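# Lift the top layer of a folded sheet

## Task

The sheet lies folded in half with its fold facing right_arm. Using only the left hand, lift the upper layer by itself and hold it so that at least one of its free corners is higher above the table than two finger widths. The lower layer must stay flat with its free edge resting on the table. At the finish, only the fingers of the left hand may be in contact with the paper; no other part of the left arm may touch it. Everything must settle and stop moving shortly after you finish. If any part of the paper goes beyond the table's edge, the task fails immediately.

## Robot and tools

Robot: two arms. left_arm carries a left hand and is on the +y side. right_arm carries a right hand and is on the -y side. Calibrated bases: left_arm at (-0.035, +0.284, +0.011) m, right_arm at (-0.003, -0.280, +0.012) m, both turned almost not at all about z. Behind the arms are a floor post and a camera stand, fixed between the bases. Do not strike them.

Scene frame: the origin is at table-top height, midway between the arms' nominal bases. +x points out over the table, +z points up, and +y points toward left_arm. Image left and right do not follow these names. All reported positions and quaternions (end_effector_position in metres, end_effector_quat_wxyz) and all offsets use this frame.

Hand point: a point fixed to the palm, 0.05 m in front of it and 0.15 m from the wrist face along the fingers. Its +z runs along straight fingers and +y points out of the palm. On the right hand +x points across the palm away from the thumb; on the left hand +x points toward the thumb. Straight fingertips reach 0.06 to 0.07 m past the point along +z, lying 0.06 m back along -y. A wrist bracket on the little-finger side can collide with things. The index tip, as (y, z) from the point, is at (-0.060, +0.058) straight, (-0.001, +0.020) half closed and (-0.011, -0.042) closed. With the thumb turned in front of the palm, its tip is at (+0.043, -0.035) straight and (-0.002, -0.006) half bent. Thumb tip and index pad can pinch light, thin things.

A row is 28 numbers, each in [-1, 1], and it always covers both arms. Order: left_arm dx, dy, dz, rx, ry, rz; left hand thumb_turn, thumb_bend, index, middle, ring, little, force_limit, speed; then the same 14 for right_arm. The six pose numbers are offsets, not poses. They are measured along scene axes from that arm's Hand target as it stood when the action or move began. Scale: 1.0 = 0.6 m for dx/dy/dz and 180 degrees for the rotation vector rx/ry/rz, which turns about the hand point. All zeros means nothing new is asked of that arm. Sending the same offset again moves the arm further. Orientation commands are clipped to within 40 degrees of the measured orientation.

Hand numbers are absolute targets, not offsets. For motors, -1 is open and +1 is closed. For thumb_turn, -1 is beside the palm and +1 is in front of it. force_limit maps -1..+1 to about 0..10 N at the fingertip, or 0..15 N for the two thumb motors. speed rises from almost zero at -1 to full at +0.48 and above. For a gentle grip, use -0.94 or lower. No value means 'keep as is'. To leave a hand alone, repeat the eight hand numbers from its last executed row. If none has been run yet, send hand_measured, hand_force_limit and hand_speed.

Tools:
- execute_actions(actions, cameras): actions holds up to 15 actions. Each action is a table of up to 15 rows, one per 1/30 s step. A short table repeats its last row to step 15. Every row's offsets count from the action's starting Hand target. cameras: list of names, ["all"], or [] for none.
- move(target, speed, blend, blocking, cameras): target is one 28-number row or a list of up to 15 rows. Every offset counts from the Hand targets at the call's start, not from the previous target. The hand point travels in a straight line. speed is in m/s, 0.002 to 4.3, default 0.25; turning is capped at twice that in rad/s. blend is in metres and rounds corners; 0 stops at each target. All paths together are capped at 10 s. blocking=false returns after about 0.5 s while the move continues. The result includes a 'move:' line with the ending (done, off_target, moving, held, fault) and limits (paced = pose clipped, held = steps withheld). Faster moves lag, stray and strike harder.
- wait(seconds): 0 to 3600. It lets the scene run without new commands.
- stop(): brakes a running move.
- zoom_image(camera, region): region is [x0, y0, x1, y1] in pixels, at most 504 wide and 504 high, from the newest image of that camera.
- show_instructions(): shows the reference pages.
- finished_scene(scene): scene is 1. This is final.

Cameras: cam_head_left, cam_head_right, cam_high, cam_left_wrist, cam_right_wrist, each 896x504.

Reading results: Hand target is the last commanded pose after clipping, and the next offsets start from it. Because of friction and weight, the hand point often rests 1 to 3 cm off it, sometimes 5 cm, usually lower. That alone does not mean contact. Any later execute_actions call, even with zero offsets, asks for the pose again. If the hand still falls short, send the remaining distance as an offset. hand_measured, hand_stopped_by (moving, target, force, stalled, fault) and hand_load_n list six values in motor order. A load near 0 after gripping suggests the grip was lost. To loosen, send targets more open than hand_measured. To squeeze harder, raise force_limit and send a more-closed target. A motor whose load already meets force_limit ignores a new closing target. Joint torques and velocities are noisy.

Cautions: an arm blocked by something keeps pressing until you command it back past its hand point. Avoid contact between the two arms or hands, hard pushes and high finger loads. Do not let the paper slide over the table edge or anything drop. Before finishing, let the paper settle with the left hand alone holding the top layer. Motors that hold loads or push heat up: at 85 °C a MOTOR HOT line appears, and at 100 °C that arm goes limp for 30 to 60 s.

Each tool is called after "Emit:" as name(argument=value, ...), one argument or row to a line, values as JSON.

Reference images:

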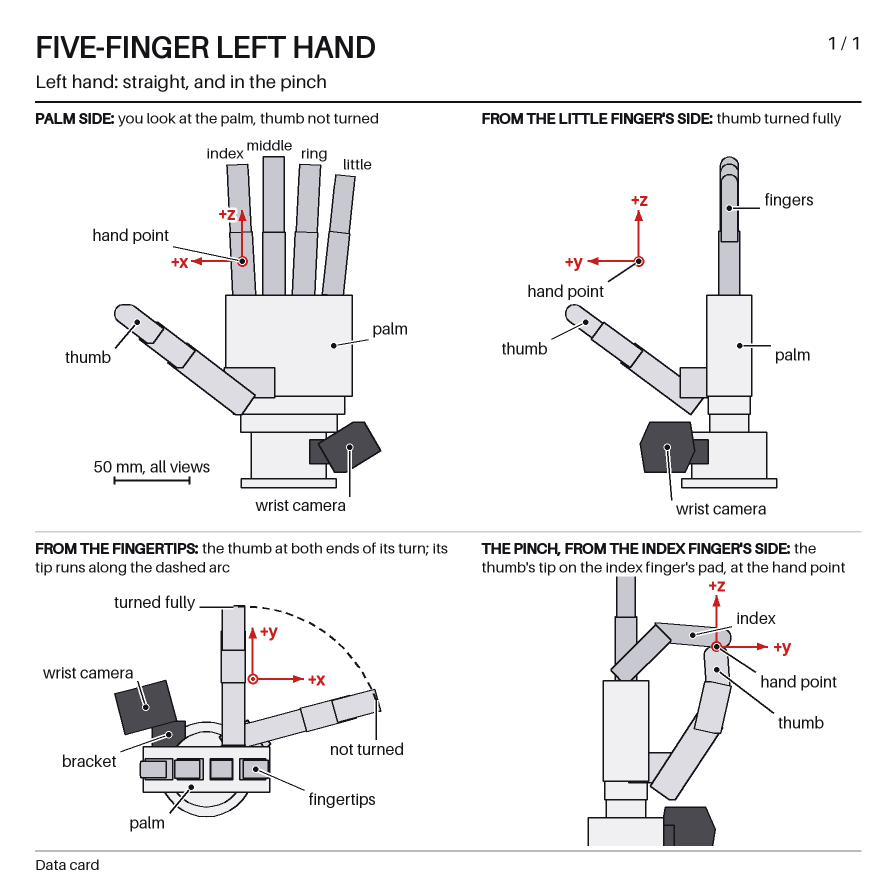

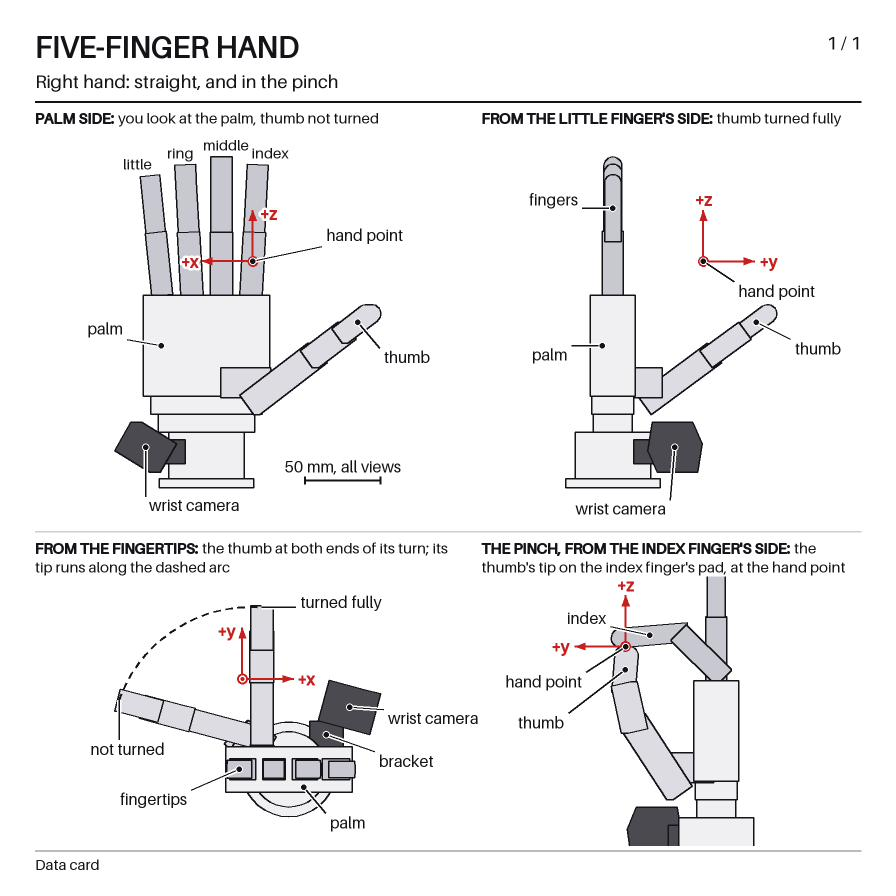

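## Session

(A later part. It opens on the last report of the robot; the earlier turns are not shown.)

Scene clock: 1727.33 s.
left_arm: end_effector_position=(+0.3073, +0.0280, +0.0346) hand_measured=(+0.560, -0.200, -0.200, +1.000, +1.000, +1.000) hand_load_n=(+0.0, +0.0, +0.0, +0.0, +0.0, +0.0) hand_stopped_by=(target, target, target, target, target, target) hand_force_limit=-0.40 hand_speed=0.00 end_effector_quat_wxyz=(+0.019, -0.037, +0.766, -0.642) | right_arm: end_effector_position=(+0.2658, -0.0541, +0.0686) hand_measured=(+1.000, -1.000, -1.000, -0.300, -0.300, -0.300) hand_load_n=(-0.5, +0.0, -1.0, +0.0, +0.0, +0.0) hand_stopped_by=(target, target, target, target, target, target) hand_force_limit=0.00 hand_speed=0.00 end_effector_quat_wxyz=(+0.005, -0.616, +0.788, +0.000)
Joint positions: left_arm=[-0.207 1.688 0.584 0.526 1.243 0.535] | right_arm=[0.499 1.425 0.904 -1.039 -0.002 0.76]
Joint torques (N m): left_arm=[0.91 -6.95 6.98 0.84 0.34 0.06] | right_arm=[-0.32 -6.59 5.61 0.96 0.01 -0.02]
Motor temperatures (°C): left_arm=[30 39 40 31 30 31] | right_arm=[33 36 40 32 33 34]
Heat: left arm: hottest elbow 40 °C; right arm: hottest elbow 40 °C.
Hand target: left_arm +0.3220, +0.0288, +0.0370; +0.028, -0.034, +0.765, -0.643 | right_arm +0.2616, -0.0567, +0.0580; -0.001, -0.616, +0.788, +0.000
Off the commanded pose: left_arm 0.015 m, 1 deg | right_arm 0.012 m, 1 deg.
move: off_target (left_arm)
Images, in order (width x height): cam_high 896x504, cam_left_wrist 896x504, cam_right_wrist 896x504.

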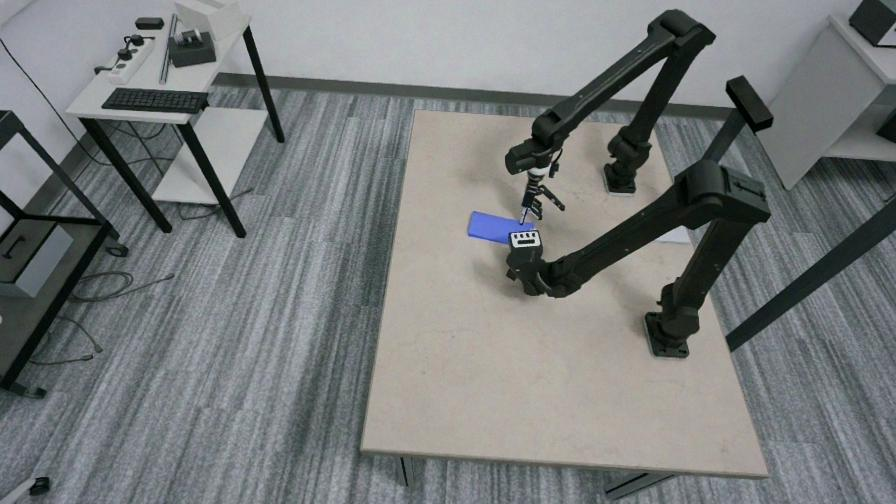

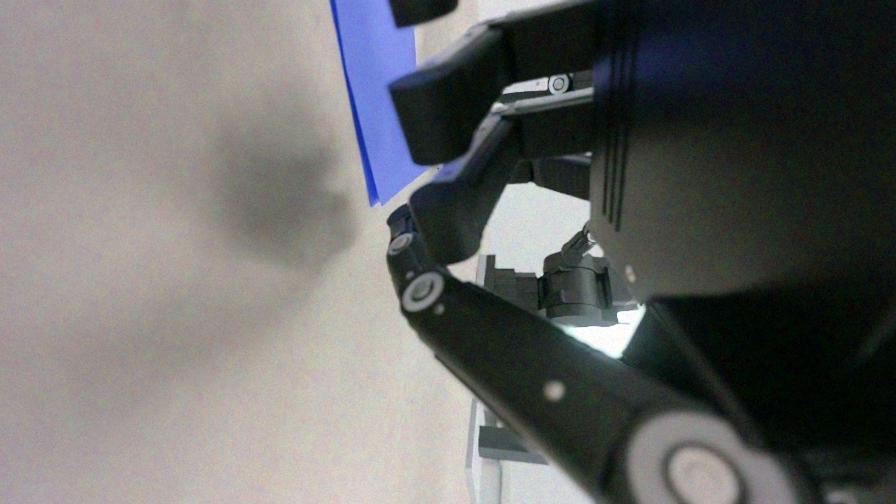

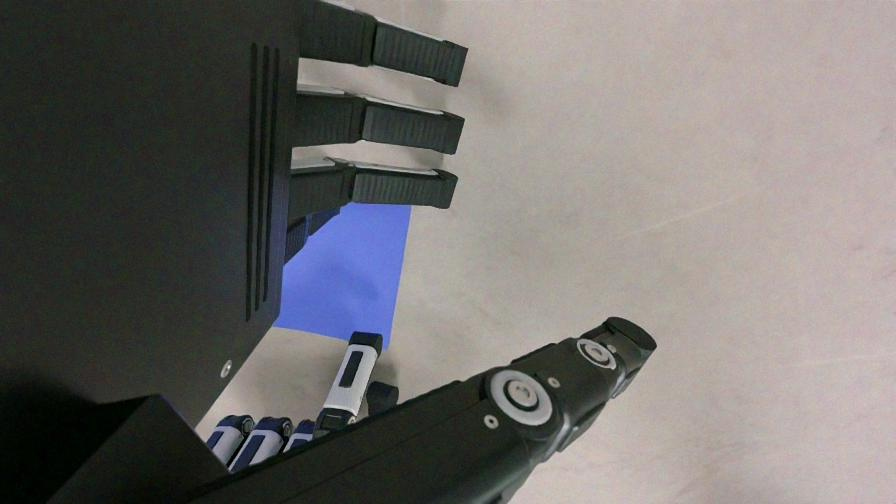

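Emit:
move(
  target=[0, 0, 0, 0, 0, 0, 0.56, -0.2, -0.2, 1, 1, 1, -0.4, 0, 0.012, 0.005, 0.09, 0, 0, 0, 1, -1, -1, -0.3, -0.3, -0.3, 0, 0],
  speed=0.1,
  cameras=["cam_right_wrist", "cam_left_wrist", "cam_high"],
)

Emit:
zoom_image(
  camera="cam_left_wrist",
  region=[260, 60, 480, 280],
)

Emit:
zoom_image(
  camera="cam_right_wrist",
  region=[260, 160, 460, 360],
)

Scene clock: 1762.60 s.
left_arm: end_effector_position=(+0.3074, +0.0280, +0.0346) hand_measured=(+0.560, -0.200, -0.200, +1.000, +1.000, +1.000) hand_load_n=(+0.0, +0.0, +0.0, +0.0, +0.0, +0.0) hand_stopped_by=(target, target, target, target, target, target) hand_force_limit=-0.40 hand_speed=0.00 end_effector_quat_wxyz=(+0.020, -0.037, +0.766, -0.642) | right_arm: end_effector_position=(+0.2533, -0.0612, +0.0943) hand_measured=(+1.000, -1.000, -1.000, -0.300, -0.300, -0.300) hand_load_n=(+0.0, +0.0, +0.0, +0.0, +0.0, +0.0) hand_stopped_by=(target, target, target, target, target, target) hand_force_limit=0.00 hand_speed=0.00 end_effector_quat_wxyz=(-0.022, -0.616, +0.788, +0.004)
Joint positions: left_arm=[-0.207 1.688 0.584 0.526 1.243 0.536] | right_arm=[0.499 1.394 0.943 -1.165 -0.002 0.76]
Joint torques (N m): left_arm=[0.91 -7 6.97 0.81 0.34 0.04] | right_arm=[-0.62 -7.88 11.02 -0.35 0 -0.04]
Heat: left arm: hottest elbow 41 °C; right arm: hottest elbow 39 °C.
Hand target: left_arm +0.3220, +0.0288, +0.0370; +0.028, -0.034, +0.765, -0.643 | right_arm +0.2688, -0.0537, +0.1120; -0.001, -0.616, +0.788, +0.000
Off the commanded pose: left_arm 0.015 m, 1 deg | right_arm 0.025 m, 3 deg.
move: off_target (right_arm)
Images, in order (width x height): cam_high 896x504, cam_left_wrist 896x504, cam_right_wrist 896x504.

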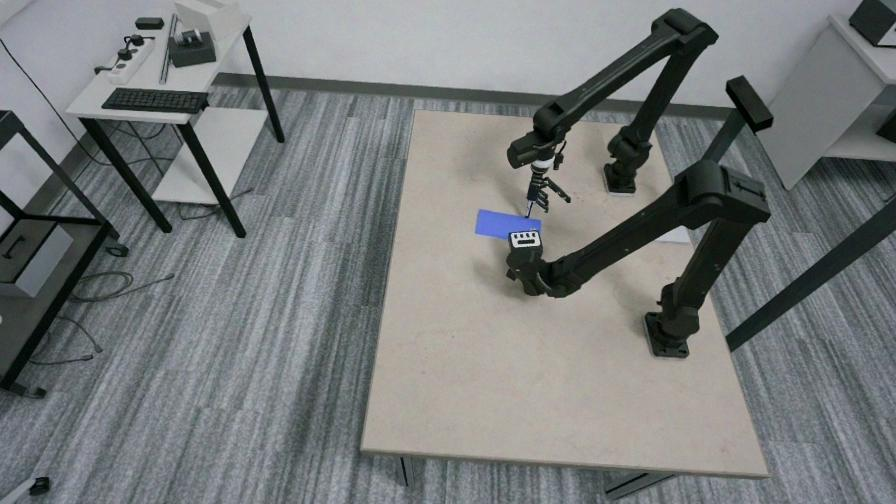

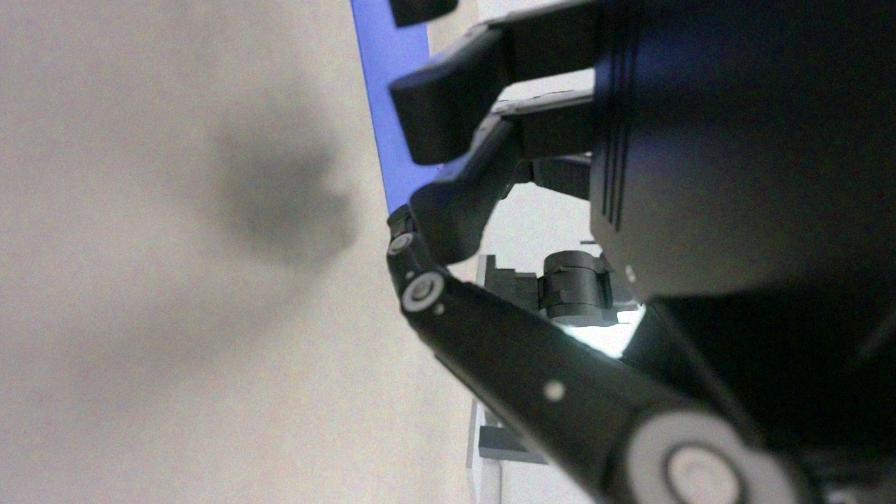

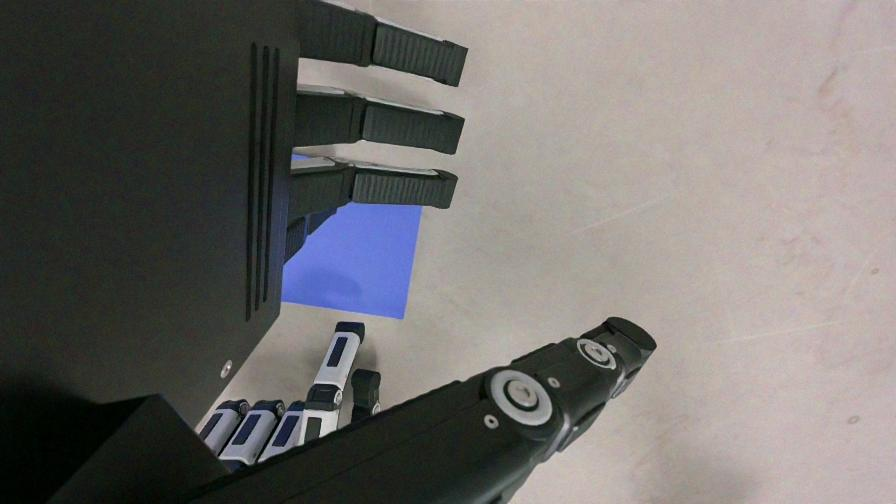

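Scaled by 2.291 from the camera's image (finer frame: 1280x720).

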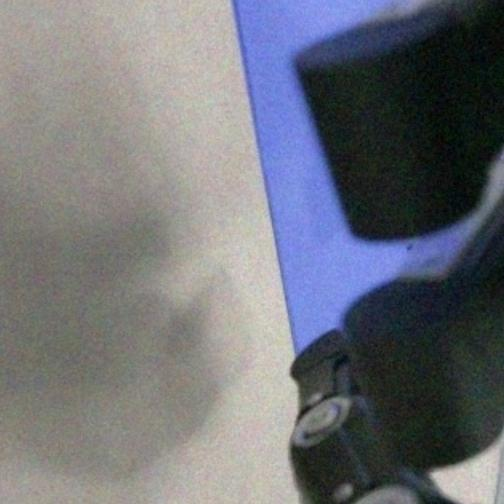

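Scaled by 2.520 from the camera's image (finer frame: 1280x720).

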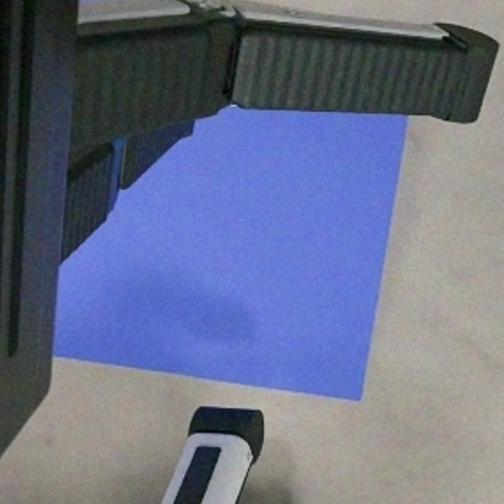

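Emit:
zoom_image(
  camera="cam_high",
  region=[450, 180, 570, 270],
)

Scaled by 4.200 from the camera's image (finer frame: 1280x720).

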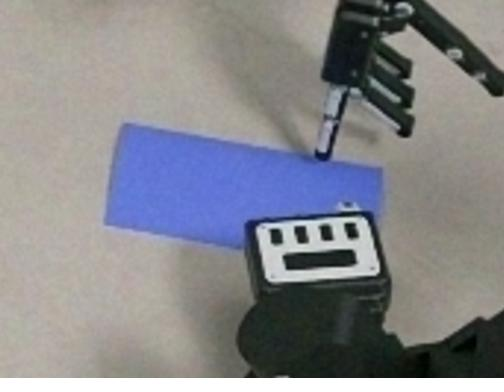

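Emit:
move(
  target=[
    [0, 0, 0, 0, 0, 0, 0.56, -0.2, -0.2, 1, 1, 1, -0.4, 0, 0.0053, -0.028, -0.0117, 0, 0, 0, 1, -1, -1, -0.3, -0.3, -0.3, 0, 0],
    [0, 0, 0, 0, 0, 0, 0.56, -0.2, -0.2, 1, 1, 1, -0.4, 0, 0.002, -0.028, -0.1, 0, 0, 0, 1, -1, -1, -0.3, -0.3, -0.3, 0, 0],
  ],
  speed=0.06,
  cameras=["cam_right_wrist", "cam_left_wrist", "cam_high"],
)

Emit:
zoom_image(
  camera="cam_left_wrist",
  region=[260, 60, 480, 280],
)

Emit:
zoom_image(
  camera="cam_high",
  region=[450, 180, 570, 270],
)

Scene clock: 1870.63 s.
left_arm: end_effector_position=(+0.3074, +0.0280, +0.0346) hand_measured=(+0.560, -0.200, -0.200, +1.000, +1.000, +1.000) hand_load_n=(-0.5, +0.0, +0.0, +0.0, +0.0, +0.0) hand_stopped_by=(target, target, target, target, target, target) hand_force_limit=-0.40 hand_speed=0.00 end_effector_quat_wxyz=(+0.020, -0.037, +0.766, -0.642) | right_arm: end_effector_position=(+0.2743, -0.0672, +0.0679) hand_measured=(+1.000, -1.000, -1.000, -0.300, -0.300, -0.300) hand_load_n=(+0.0, +0.0, -1.5, +0.0, +0.0, +0.0) hand_stopped_by=(target, target, target, target, target, target) hand_force_limit=0.00 hand_speed=0.00 end_effector_quat_wxyz=(+0.011, -0.615, +0.788, -0.003)
Joint positions: left_arm=[-0.207 1.688 0.584 0.526 1.243 0.536] | right_arm=[0.459 1.42 0.898 -1.026 0.001 0.721]
Joint torques (N m): left_arm=[0.97 -6.95 6.98 0.8 0.34 0.05] | right_arm=[-0.73 -5.36 5.56 1.17 -0.1 -0.07]
Heat: left arm: hottest elbow 43 °C; right arm: hottest elbow 43 °C.
Hand target: left_arm +0.3220, +0.0288, +0.0370; +0.028, -0.034, +0.765, -0.643 | right_arm +0.2702, -0.0706, +0.0521; -0.001, -0.616, +0.788, +0.000
Off the commanded pose: left_arm 0.015 m, 1 deg | right_arm 0.017 m, 1 deg.
move: off_target (right_arm)
Images, in order (width x height): cam_high 896x504, cam_left_wrist 896x504, cam_right_wrist 896x504.

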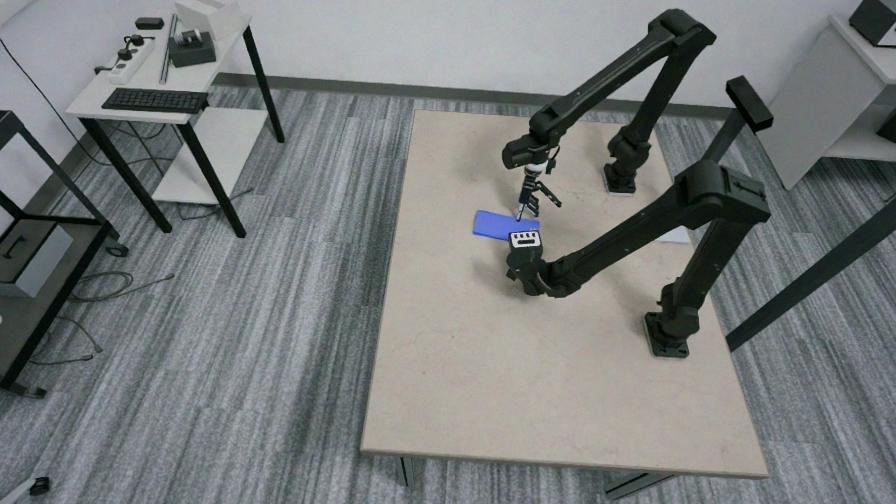

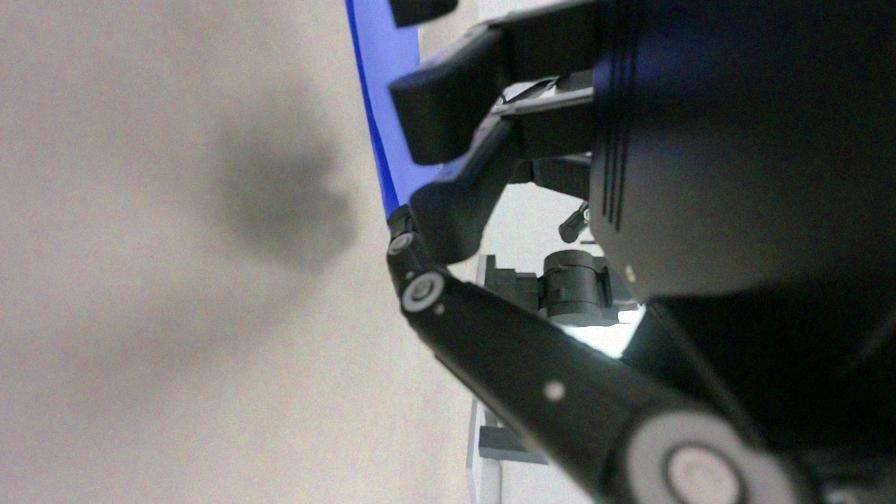

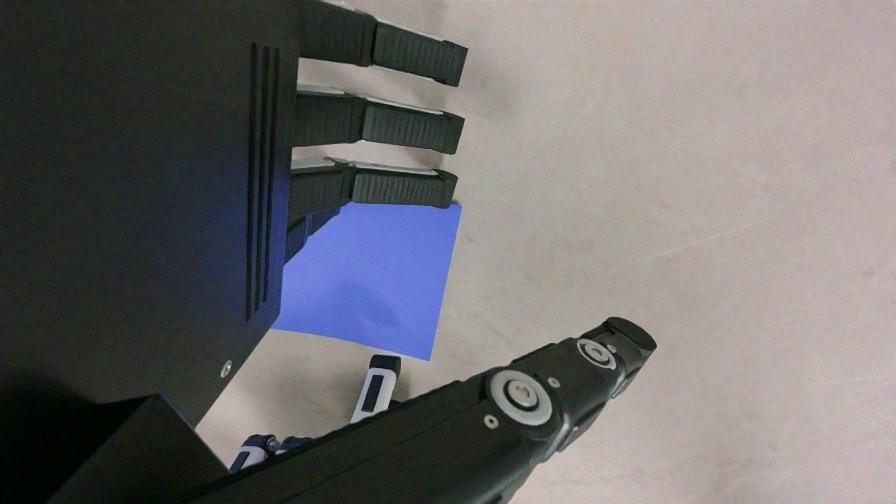

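Scaled by 2.291 from the camera's image (finer frame: 1280x720).

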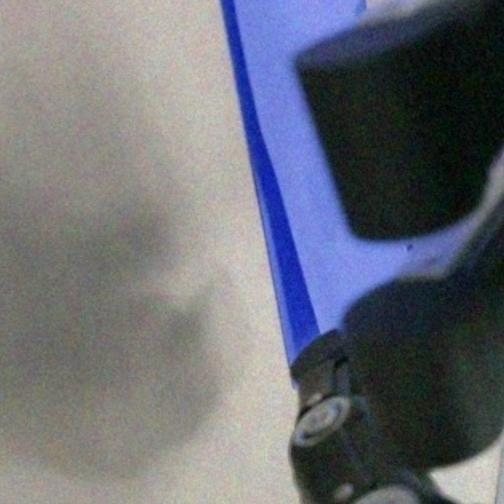

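Scaled by 4.200 from the camera's image (finer frame: 1280x720).

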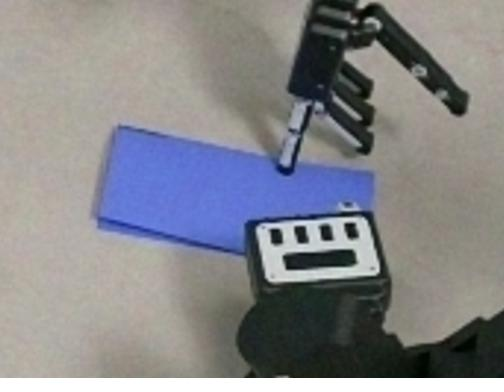

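Emit:
move(
  target=[0, 0, 0, 0, 0, 0, 0.56, -0.2, -0.2, 1, 1, 1, -0.4, 0, 0.003, -0.005, -0.016, 0, 0, 0, 1, -1, -1, -0.3, -0.3, -0.3, 0, 0],
  speed=0.06,
  cameras=["cam_left_wrist", "cam_high"],
)

Emit:
zoom_image(
  camera="cam_left_wrist",
  region=[300, 0, 480, 240],
)

Scene clock: 1883.67 s.
left_arm: end_effector_position=(+0.3074, +0.0280, +0.0346) hand_measured=(+0.560, -0.200, -0.200, +1.000, +1.000, +1.000) hand_load_n=(+0.0, +0.0, +0.0, +0.0, +0.0, +0.0) hand_stopped_by=(target, target, target, target, target, target) hand_force_limit=-0.40 hand_speed=0.00 end_effector_quat_wxyz=(+0.020, -0.037, +0.766, -0.642) | right_arm: end_effector_position=(+0.2772, -0.0667, +0.0668) hand_measured=(+1.000, -1.000, -1.000, -0.300, -0.300, -0.300) hand_load_n=(+0.0, +0.0, -3.0, +0.0, +0.0, +0.0) hand_stopped_by=(target, target, target, target, target, target) hand_force_limit=0.00 hand_speed=0.00 end_effector_quat_wxyz=(+0.018, -0.619, +0.785, -0.004)
Joint positions: left_arm=[-0.207 1.688 0.584 0.526 1.243 0.536] | right_arm=[0.456 1.42 0.895 -1.009 0 0.71]
Joint torques (N m): left_arm=[0.91 -6.95 7.01 0.8 0.35 0.04] | right_arm=[-1.14 -4.54 4.77 1.57 -0.06 -0.05]
Heat: left arm: hottest elbow 43 °C; right arm: hottest elbow 42 °C.
Hand target: left_arm +0.3220, +0.0288, +0.0370; +0.028, -0.034, +0.765, -0.643 | right_arm +0.2719, -0.0736, +0.0424; -0.001, -0.616, +0.788, +0.000
Off the commanded pose: left_arm 0.015 m, 1 deg | right_arm 0.026 m, 2 deg.
move: off_target (right_arm)
Images, in order (width x height): cam_high 896x504, cam_left_wrist 896x504.

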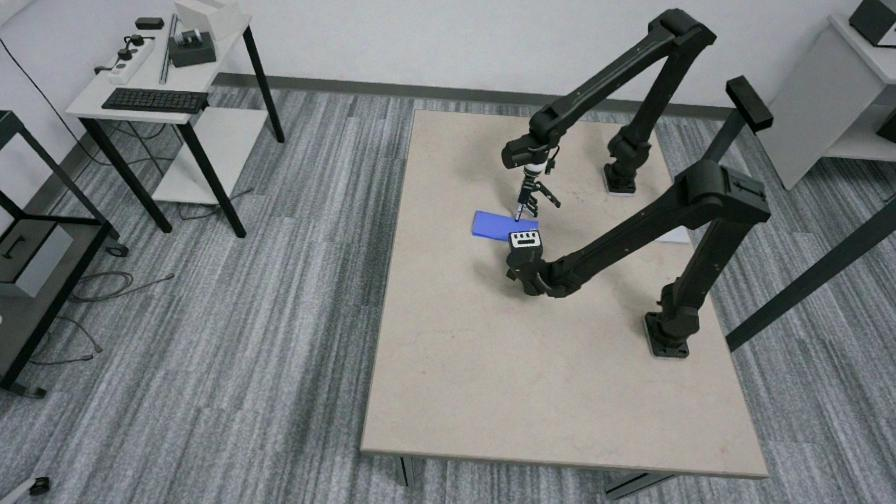

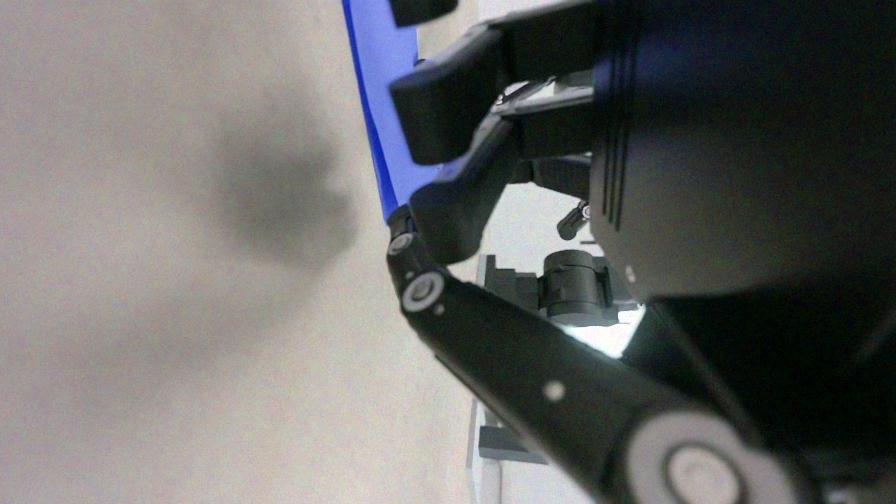

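Scaled by 2.100 from the camera's image (finer frame: 1280x720).

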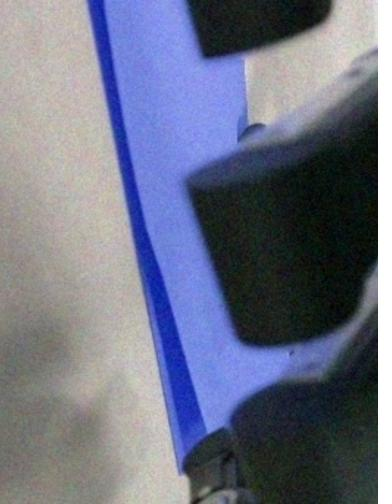

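Emit:
execute_actions(
  actions=[],
  cameras=["cam_left_wrist","cam_right_wrist","cam_high"],
)

Scene clock: 1921.50 s.
left_arm: end_effector_position=(+0.3074, +0.0280, +0.0346) hand_measured=(+0.560, -0.200, -0.200, +1.000, +1.000, +1.000) hand_load_n=(+0.0, +0.0, +0.0, +0.0, +0.0, +0.0) hand_stopped_by=(target, target, target, target, target, target) hand_force_limit=-0.40 hand_speed=0.00 end_effector_quat_wxyz=(+0.020, -0.037, +0.766, -0.642) | right_arm: end_effector_position=(+0.2772, -0.0667, +0.0668) hand_measured=(+1.000, -1.000, -1.000, -0.300, -0.300, -0.300) hand_load_n=(+0.0, +0.0, -3.0, +0.0, +0.0, +0.0) hand_stopped_by=(target, target, target, target, target, target) hand_force_limit=0.00 hand_speed=0.00 end_effector_quat_wxyz=(+0.018, -0.619, +0.785, -0.004)
Joint positions: left_arm=[-0.207 1.688 0.584 0.526 1.243 0.536] | right_arm=[0.456 1.42 0.895 -1.009 0 0.709]
Joint velocities: within noise
Joint torques (N m): left_arm=[0.91 -7 6.97 0.8 0.34 0.04] | right_arm=[-1.2 -4.54 4.74 1.57 -0.06 -0.05]
Motor temperatures (°C): left_arm=[30 40 43 30 31 31] | right_arm=[33 35 40 32 33 33]
Heat: left arm: hottest elbow 43 °C; right arm: hottest elbow 40 °C.
Hand target: left_arm +0.3220, +0.0288, +0.0370; +0.028, -0.034, +0.765, -0.643 | right_arm +0.2719, -0.0736, +0.0424; -0.001, -0.616, +0.788, +0.000
Off the commanded pose: left_arm 0.015 m, 1 deg | right_arm 0.026 m, 2 deg.
Images, in order (width x height): cam_high 896x504, cam_left_wrist 896x504, cam_right_wrist 896x504.

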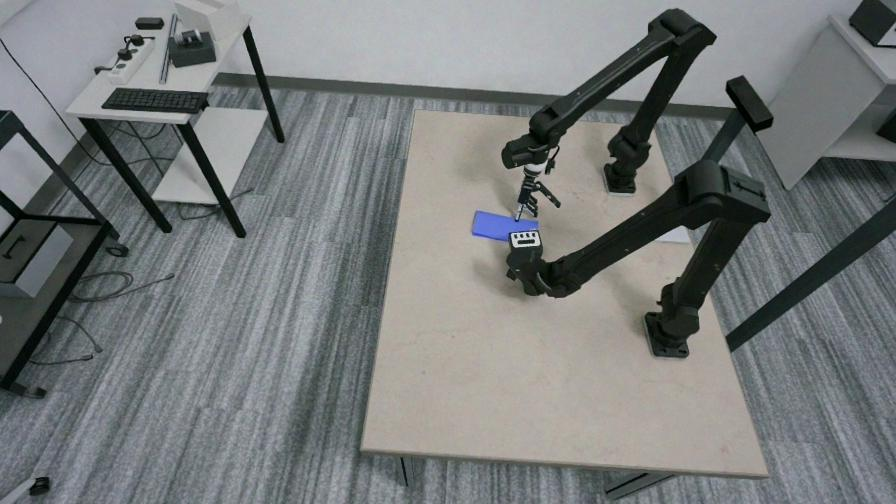

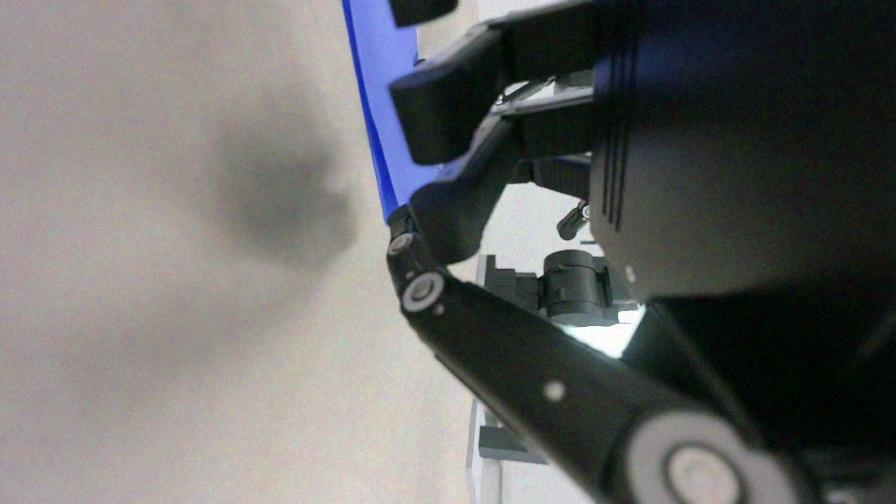

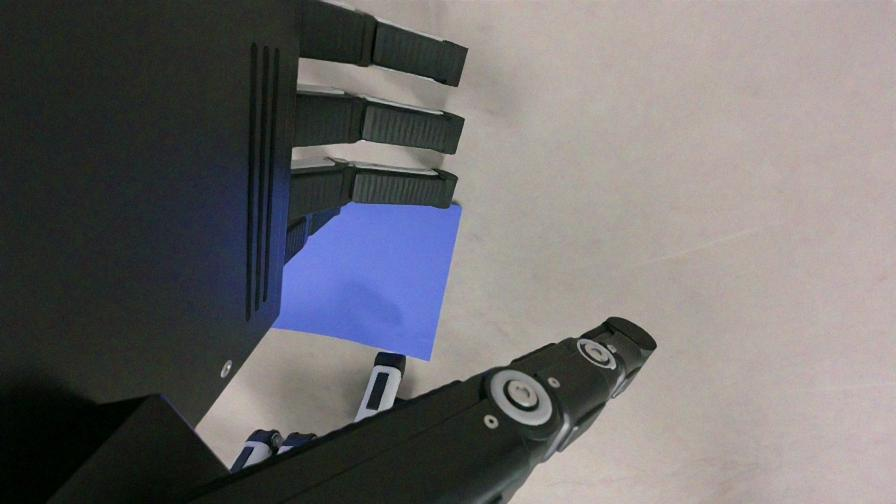

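Emit:
zoom_image(
  camera="cam_left_wrist",
  region=[300, 0, 520, 280],
)

Emit:
zoom_image(
  camera="cam_right_wrist",
  region=[260, 180, 500, 450],
)

Scaled by 1.800 from the camera's image (finer frame: 1280x720).

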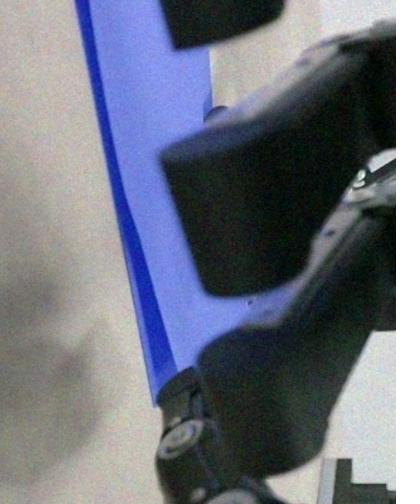

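Scaled by 1.867 from the camera's image (finer frame: 1280x720).

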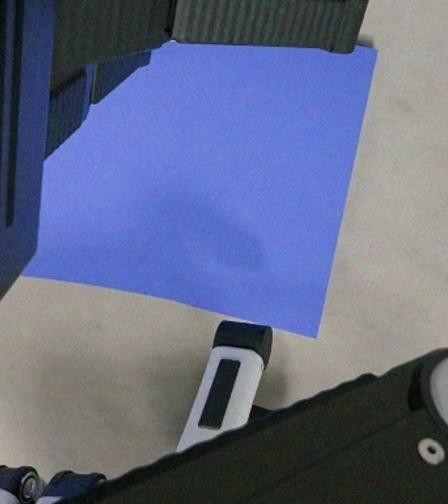

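Emit:
move(
  target=[0, 0, -0.02, 0, 0, 0, 0.56, -0.2, -0.2, 1, 1, 1, -0.4, 0, 0, 0, 0, 0, 0, 0, 1, -1, -1, -0.3, -0.3, -0.3, 0, 0],
  speed=0.03,
  cameras=["cam_left_wrist", "cam_right_wrist"],
)

Scene clock: 1959.83 s.
left_arm: end_effector_position=(+0.3054, +0.0285, +0.0225) hand_measured=(+0.560, -0.200, -0.200, +1.000, +1.000, +1.000) hand_load_n=(+0.0, +0.0, +0.0, +0.0, +0.0, +0.0) hand_stopped_by=(target, target, target, target, target, target) hand_force_limit=-0.40 hand_speed=0.00 end_effector_quat_wxyz=(+0.013, -0.042, +0.767, -0.640) | right_arm: end_effector_position=(+0.2772, -0.0667, +0.0668) hand_measured=(+1.000, -1.000, -1.000, -0.300, -0.300, -0.300) hand_load_n=(+0.0, +0.0, -2.5, +0.0, +0.0, +0.0) hand_stopped_by=(target, target, target, target, target, target) hand_force_limit=0.00 hand_speed=0.00 end_effector_quat_wxyz=(+0.018, -0.619, +0.785, -0.004)
Joint positions: left_arm=[-0.207 1.725 0.584 0.541 1.243 0.54] | right_arm=[0.456 1.42 0.895 -1.009 0 0.709]
Joint torques (N m): left_arm=[0.85 -7 6.57 1.72 0.35 0.04] | right_arm=[-1.14 -4.48 4.75 1.57 -0.06 -0.05]
Heat: left arm: hottest elbow 43 °C; right arm: hottest elbow 38 °C.
Hand target: left_arm +0.3220, +0.0288, +0.0250; +0.028, -0.034, +0.765, -0.643 | right_arm +0.2719, -0.0736, +0.0424; -0.001, -0.616, +0.788, +0.000
Off the commanded pose: left_arm 0.017 m, 2 deg | right_arm 0.026 m, 2 deg.
move: off_target (left_arm)

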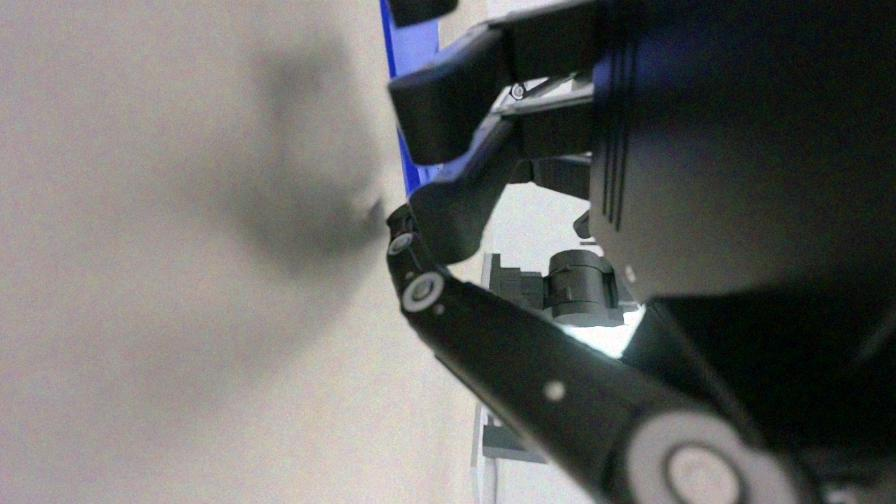

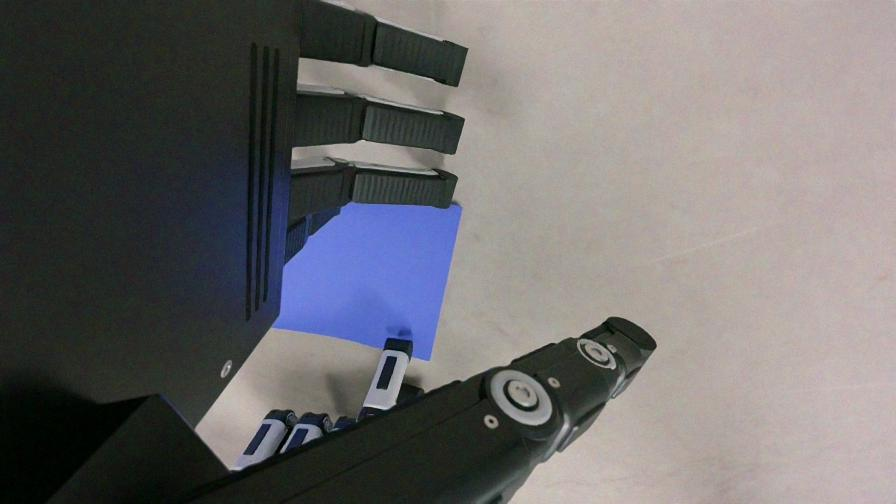

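Emit:
move(
  target=[0, -0.03, 0, 0, 0, 0, 0.56, -0.2, -0.2, 1, 1, 1, -0.4, 0, 0, 0, 0, 0, 0, 0, 1, -1, -1, -0.3, -0.3, -0.3, 0, 0],
  speed=0.03,
  cameras=["cam_left_wrist", "cam_right_wrist"],
)

Scene clock: 1967.83 s.
left_arm: end_effector_position=(+0.3102, +0.0186, +0.0223) hand_measured=(+0.560, -0.200, -0.200, +1.000, +1.000, +1.000) hand_load_n=(+0.0, +0.0, +0.0, +0.0, +0.0, +0.0) hand_stopped_by=(target, target, target, target, target, target) hand_force_limit=-0.40 hand_speed=0.00 end_effector_quat_wxyz=(+0.023, -0.043, +0.767, -0.640) | right_arm: end_effector_position=(+0.2772, -0.0667, +0.0668) hand_measured=(+1.000, -1.000, -1.000, -0.300, -0.300, -0.300) hand_load_n=(+0.0, -0.5, -3.0, +0.0, +0.0, +0.0) hand_stopped_by=(target, target, target, target, target, target) hand_force_limit=0.00 hand_speed=0.00 end_effector_quat_wxyz=(+0.018, -0.619, +0.785, -0.004)
Joint positions: left_arm=[-0.232 1.738 0.584 0.619 1.208 0.485] | right_arm=[0.456 1.42 0.895 -1.009 0 0.709]
Joint torques (N m): left_arm=[-1.03 -6.89 6.76 1.74 0.16 -0.11] | right_arm=[-1.14 -4.48 4.75 1.58 -0.06 -0.04]
Heat: left arm: hottest elbow 43 °C; right arm: hottest elbow 38 °C.
Hand target: left_arm +0.3220, +0.0108, +0.0249; +0.028, -0.034, +0.765, -0.643 | right_arm +0.2719, -0.0736, +0.0424; -0.001, -0.616, +0.788, +0.000
Off the commanded pose: left_arm 0.014 m, 1 deg | right_arm 0.026 m, 2 deg.
move: off_target (left_arm)

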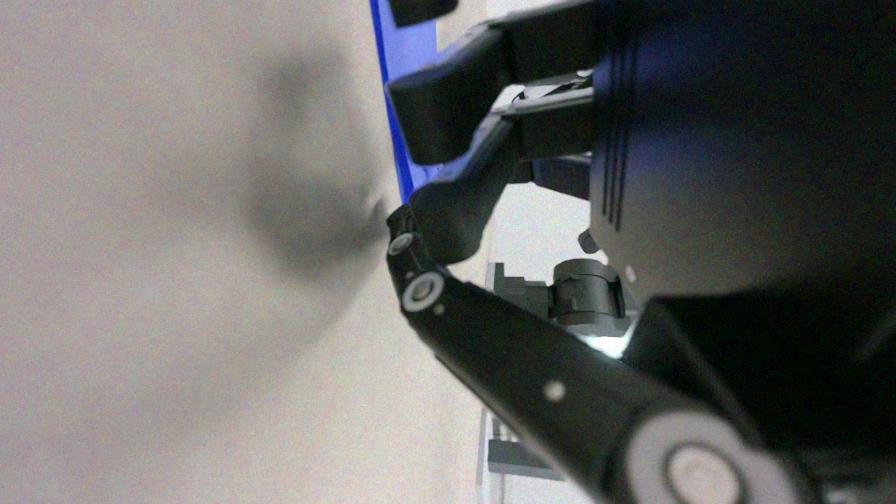

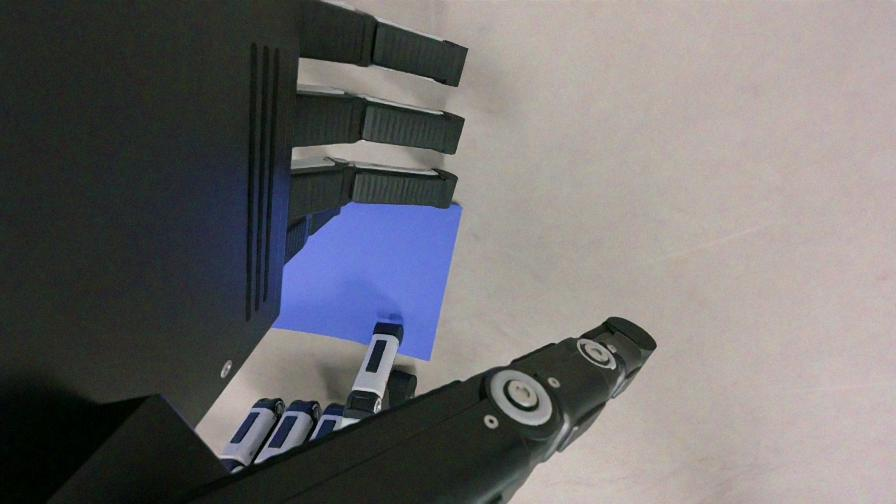

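Emit:
zoom_image(
  camera="cam_left_wrist",
  region=[320, 0, 500, 260],
)

Emit:
zoom_image(
  camera="cam_right_wrist",
  region=[280, 280, 460, 440],
)

Scaled by 1.938 from the camera's image (finer frame: 1280x720).

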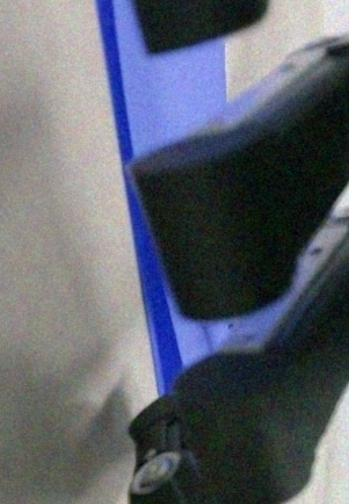

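Scaled by 2.800 from the camera's image (finer frame: 1280x720).

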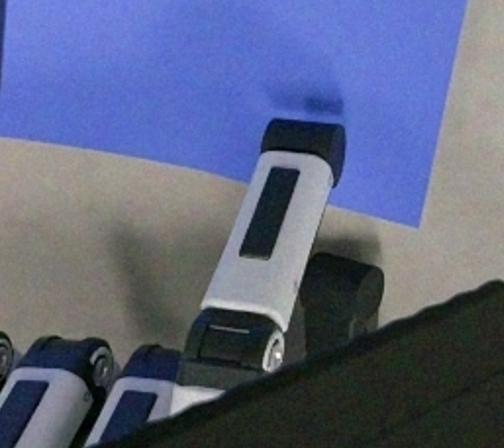

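Emit:
move(
  target=[-0.003, -0.0133, 0, 0, 0, 0, 0.56, -0.2, -0.2, 1, 1, 1, -0.4, 0, 0, 0, 0, 0, 0, 0, 1, -1, -1, -0.3, -0.3, -0.3, 0, 0],
  speed=0.03,
  cameras=["cam_left_wrist", "cam_right_wrist"],
)

Emit:
zoom_image(
  camera="cam_left_wrist",
  region=[320, 0, 500, 260],
)

Emit:
zoom_image(
  camera="cam_right_wrist",
  region=[280, 280, 460, 440],
)

Scene clock: 1990.10 s.
left_arm: end_effector_position=(+0.3096, +0.0106, +0.0227) hand_measured=(+0.560, -0.200, -0.200, +1.000, +1.000, +1.000) hand_load_n=(+0.0, +0.0, +0.0, +0.0, +0.0, +0.0) hand_stopped_by=(target, target, target, target, target, target) hand_force_limit=-0.40 hand_speed=0.00 end_effector_quat_wxyz=(+0.024, -0.043, +0.767, -0.640) | right_arm: end_effector_position=(+0.2772, -0.0667, +0.0668) hand_measured=(+1.000, -1.000, -1.000, -0.300, -0.300, -0.300) hand_load_n=(+0.0, +0.0, -2.5, +0.0, +0.0, +0.0) hand_stopped_by=(target, target, target, target, target, target) hand_force_limit=0.00 hand_speed=0.00 end_effector_quat_wxyz=(+0.018, -0.619, +0.785, -0.004)
Joint positions: left_arm=[-0.253 1.743 0.584 0.652 1.189 0.457] | right_arm=[0.456 1.42 0.895 -1.009 0 0.709]
Joint torques (N m): left_arm=[-1.14 -7 6.58 1.76 0.13 -0.1] | right_arm=[-1.2 -4.54 4.77 1.58 -0.05 -0.04]
Heat: left arm: hottest elbow 43 °C; right arm: hottest elbow 38 °C.
Hand target: left_arm +0.3202, +0.0028, +0.0249; +0.028, -0.034, +0.765, -0.643 | right_arm +0.2719, -0.0736, +0.0424; -0.001, -0.616, +0.788, +0.000
Off the commanded pose: left_arm 0.013 m, 1 deg | right_arm 0.026 m, 2 deg.
move: off_target (left_arm)

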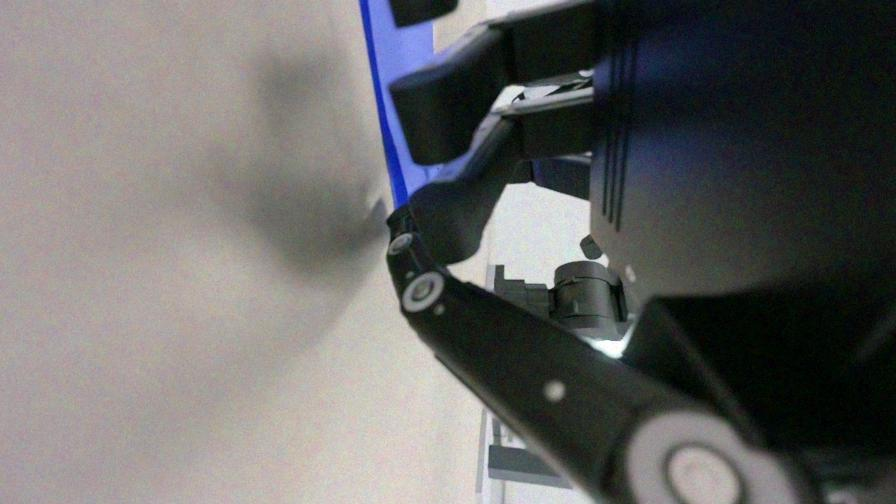

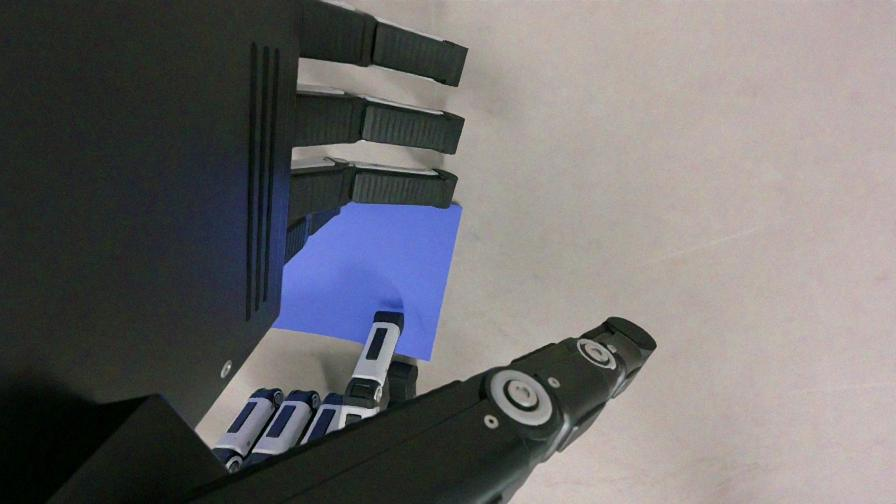

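Scaled by 1.938 from the camera's image (finer frame: 1280x720).

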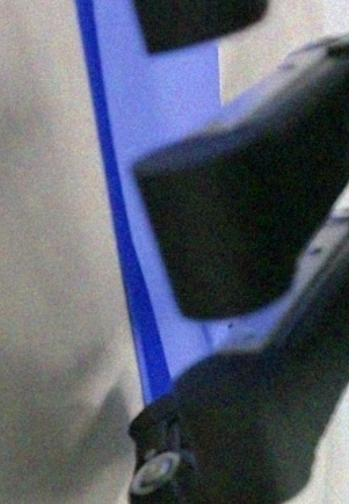

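Scaled by 2.800 from the camera's image (finer frame: 1280x720).

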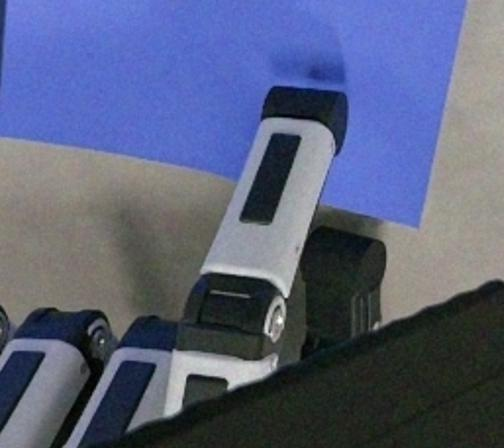

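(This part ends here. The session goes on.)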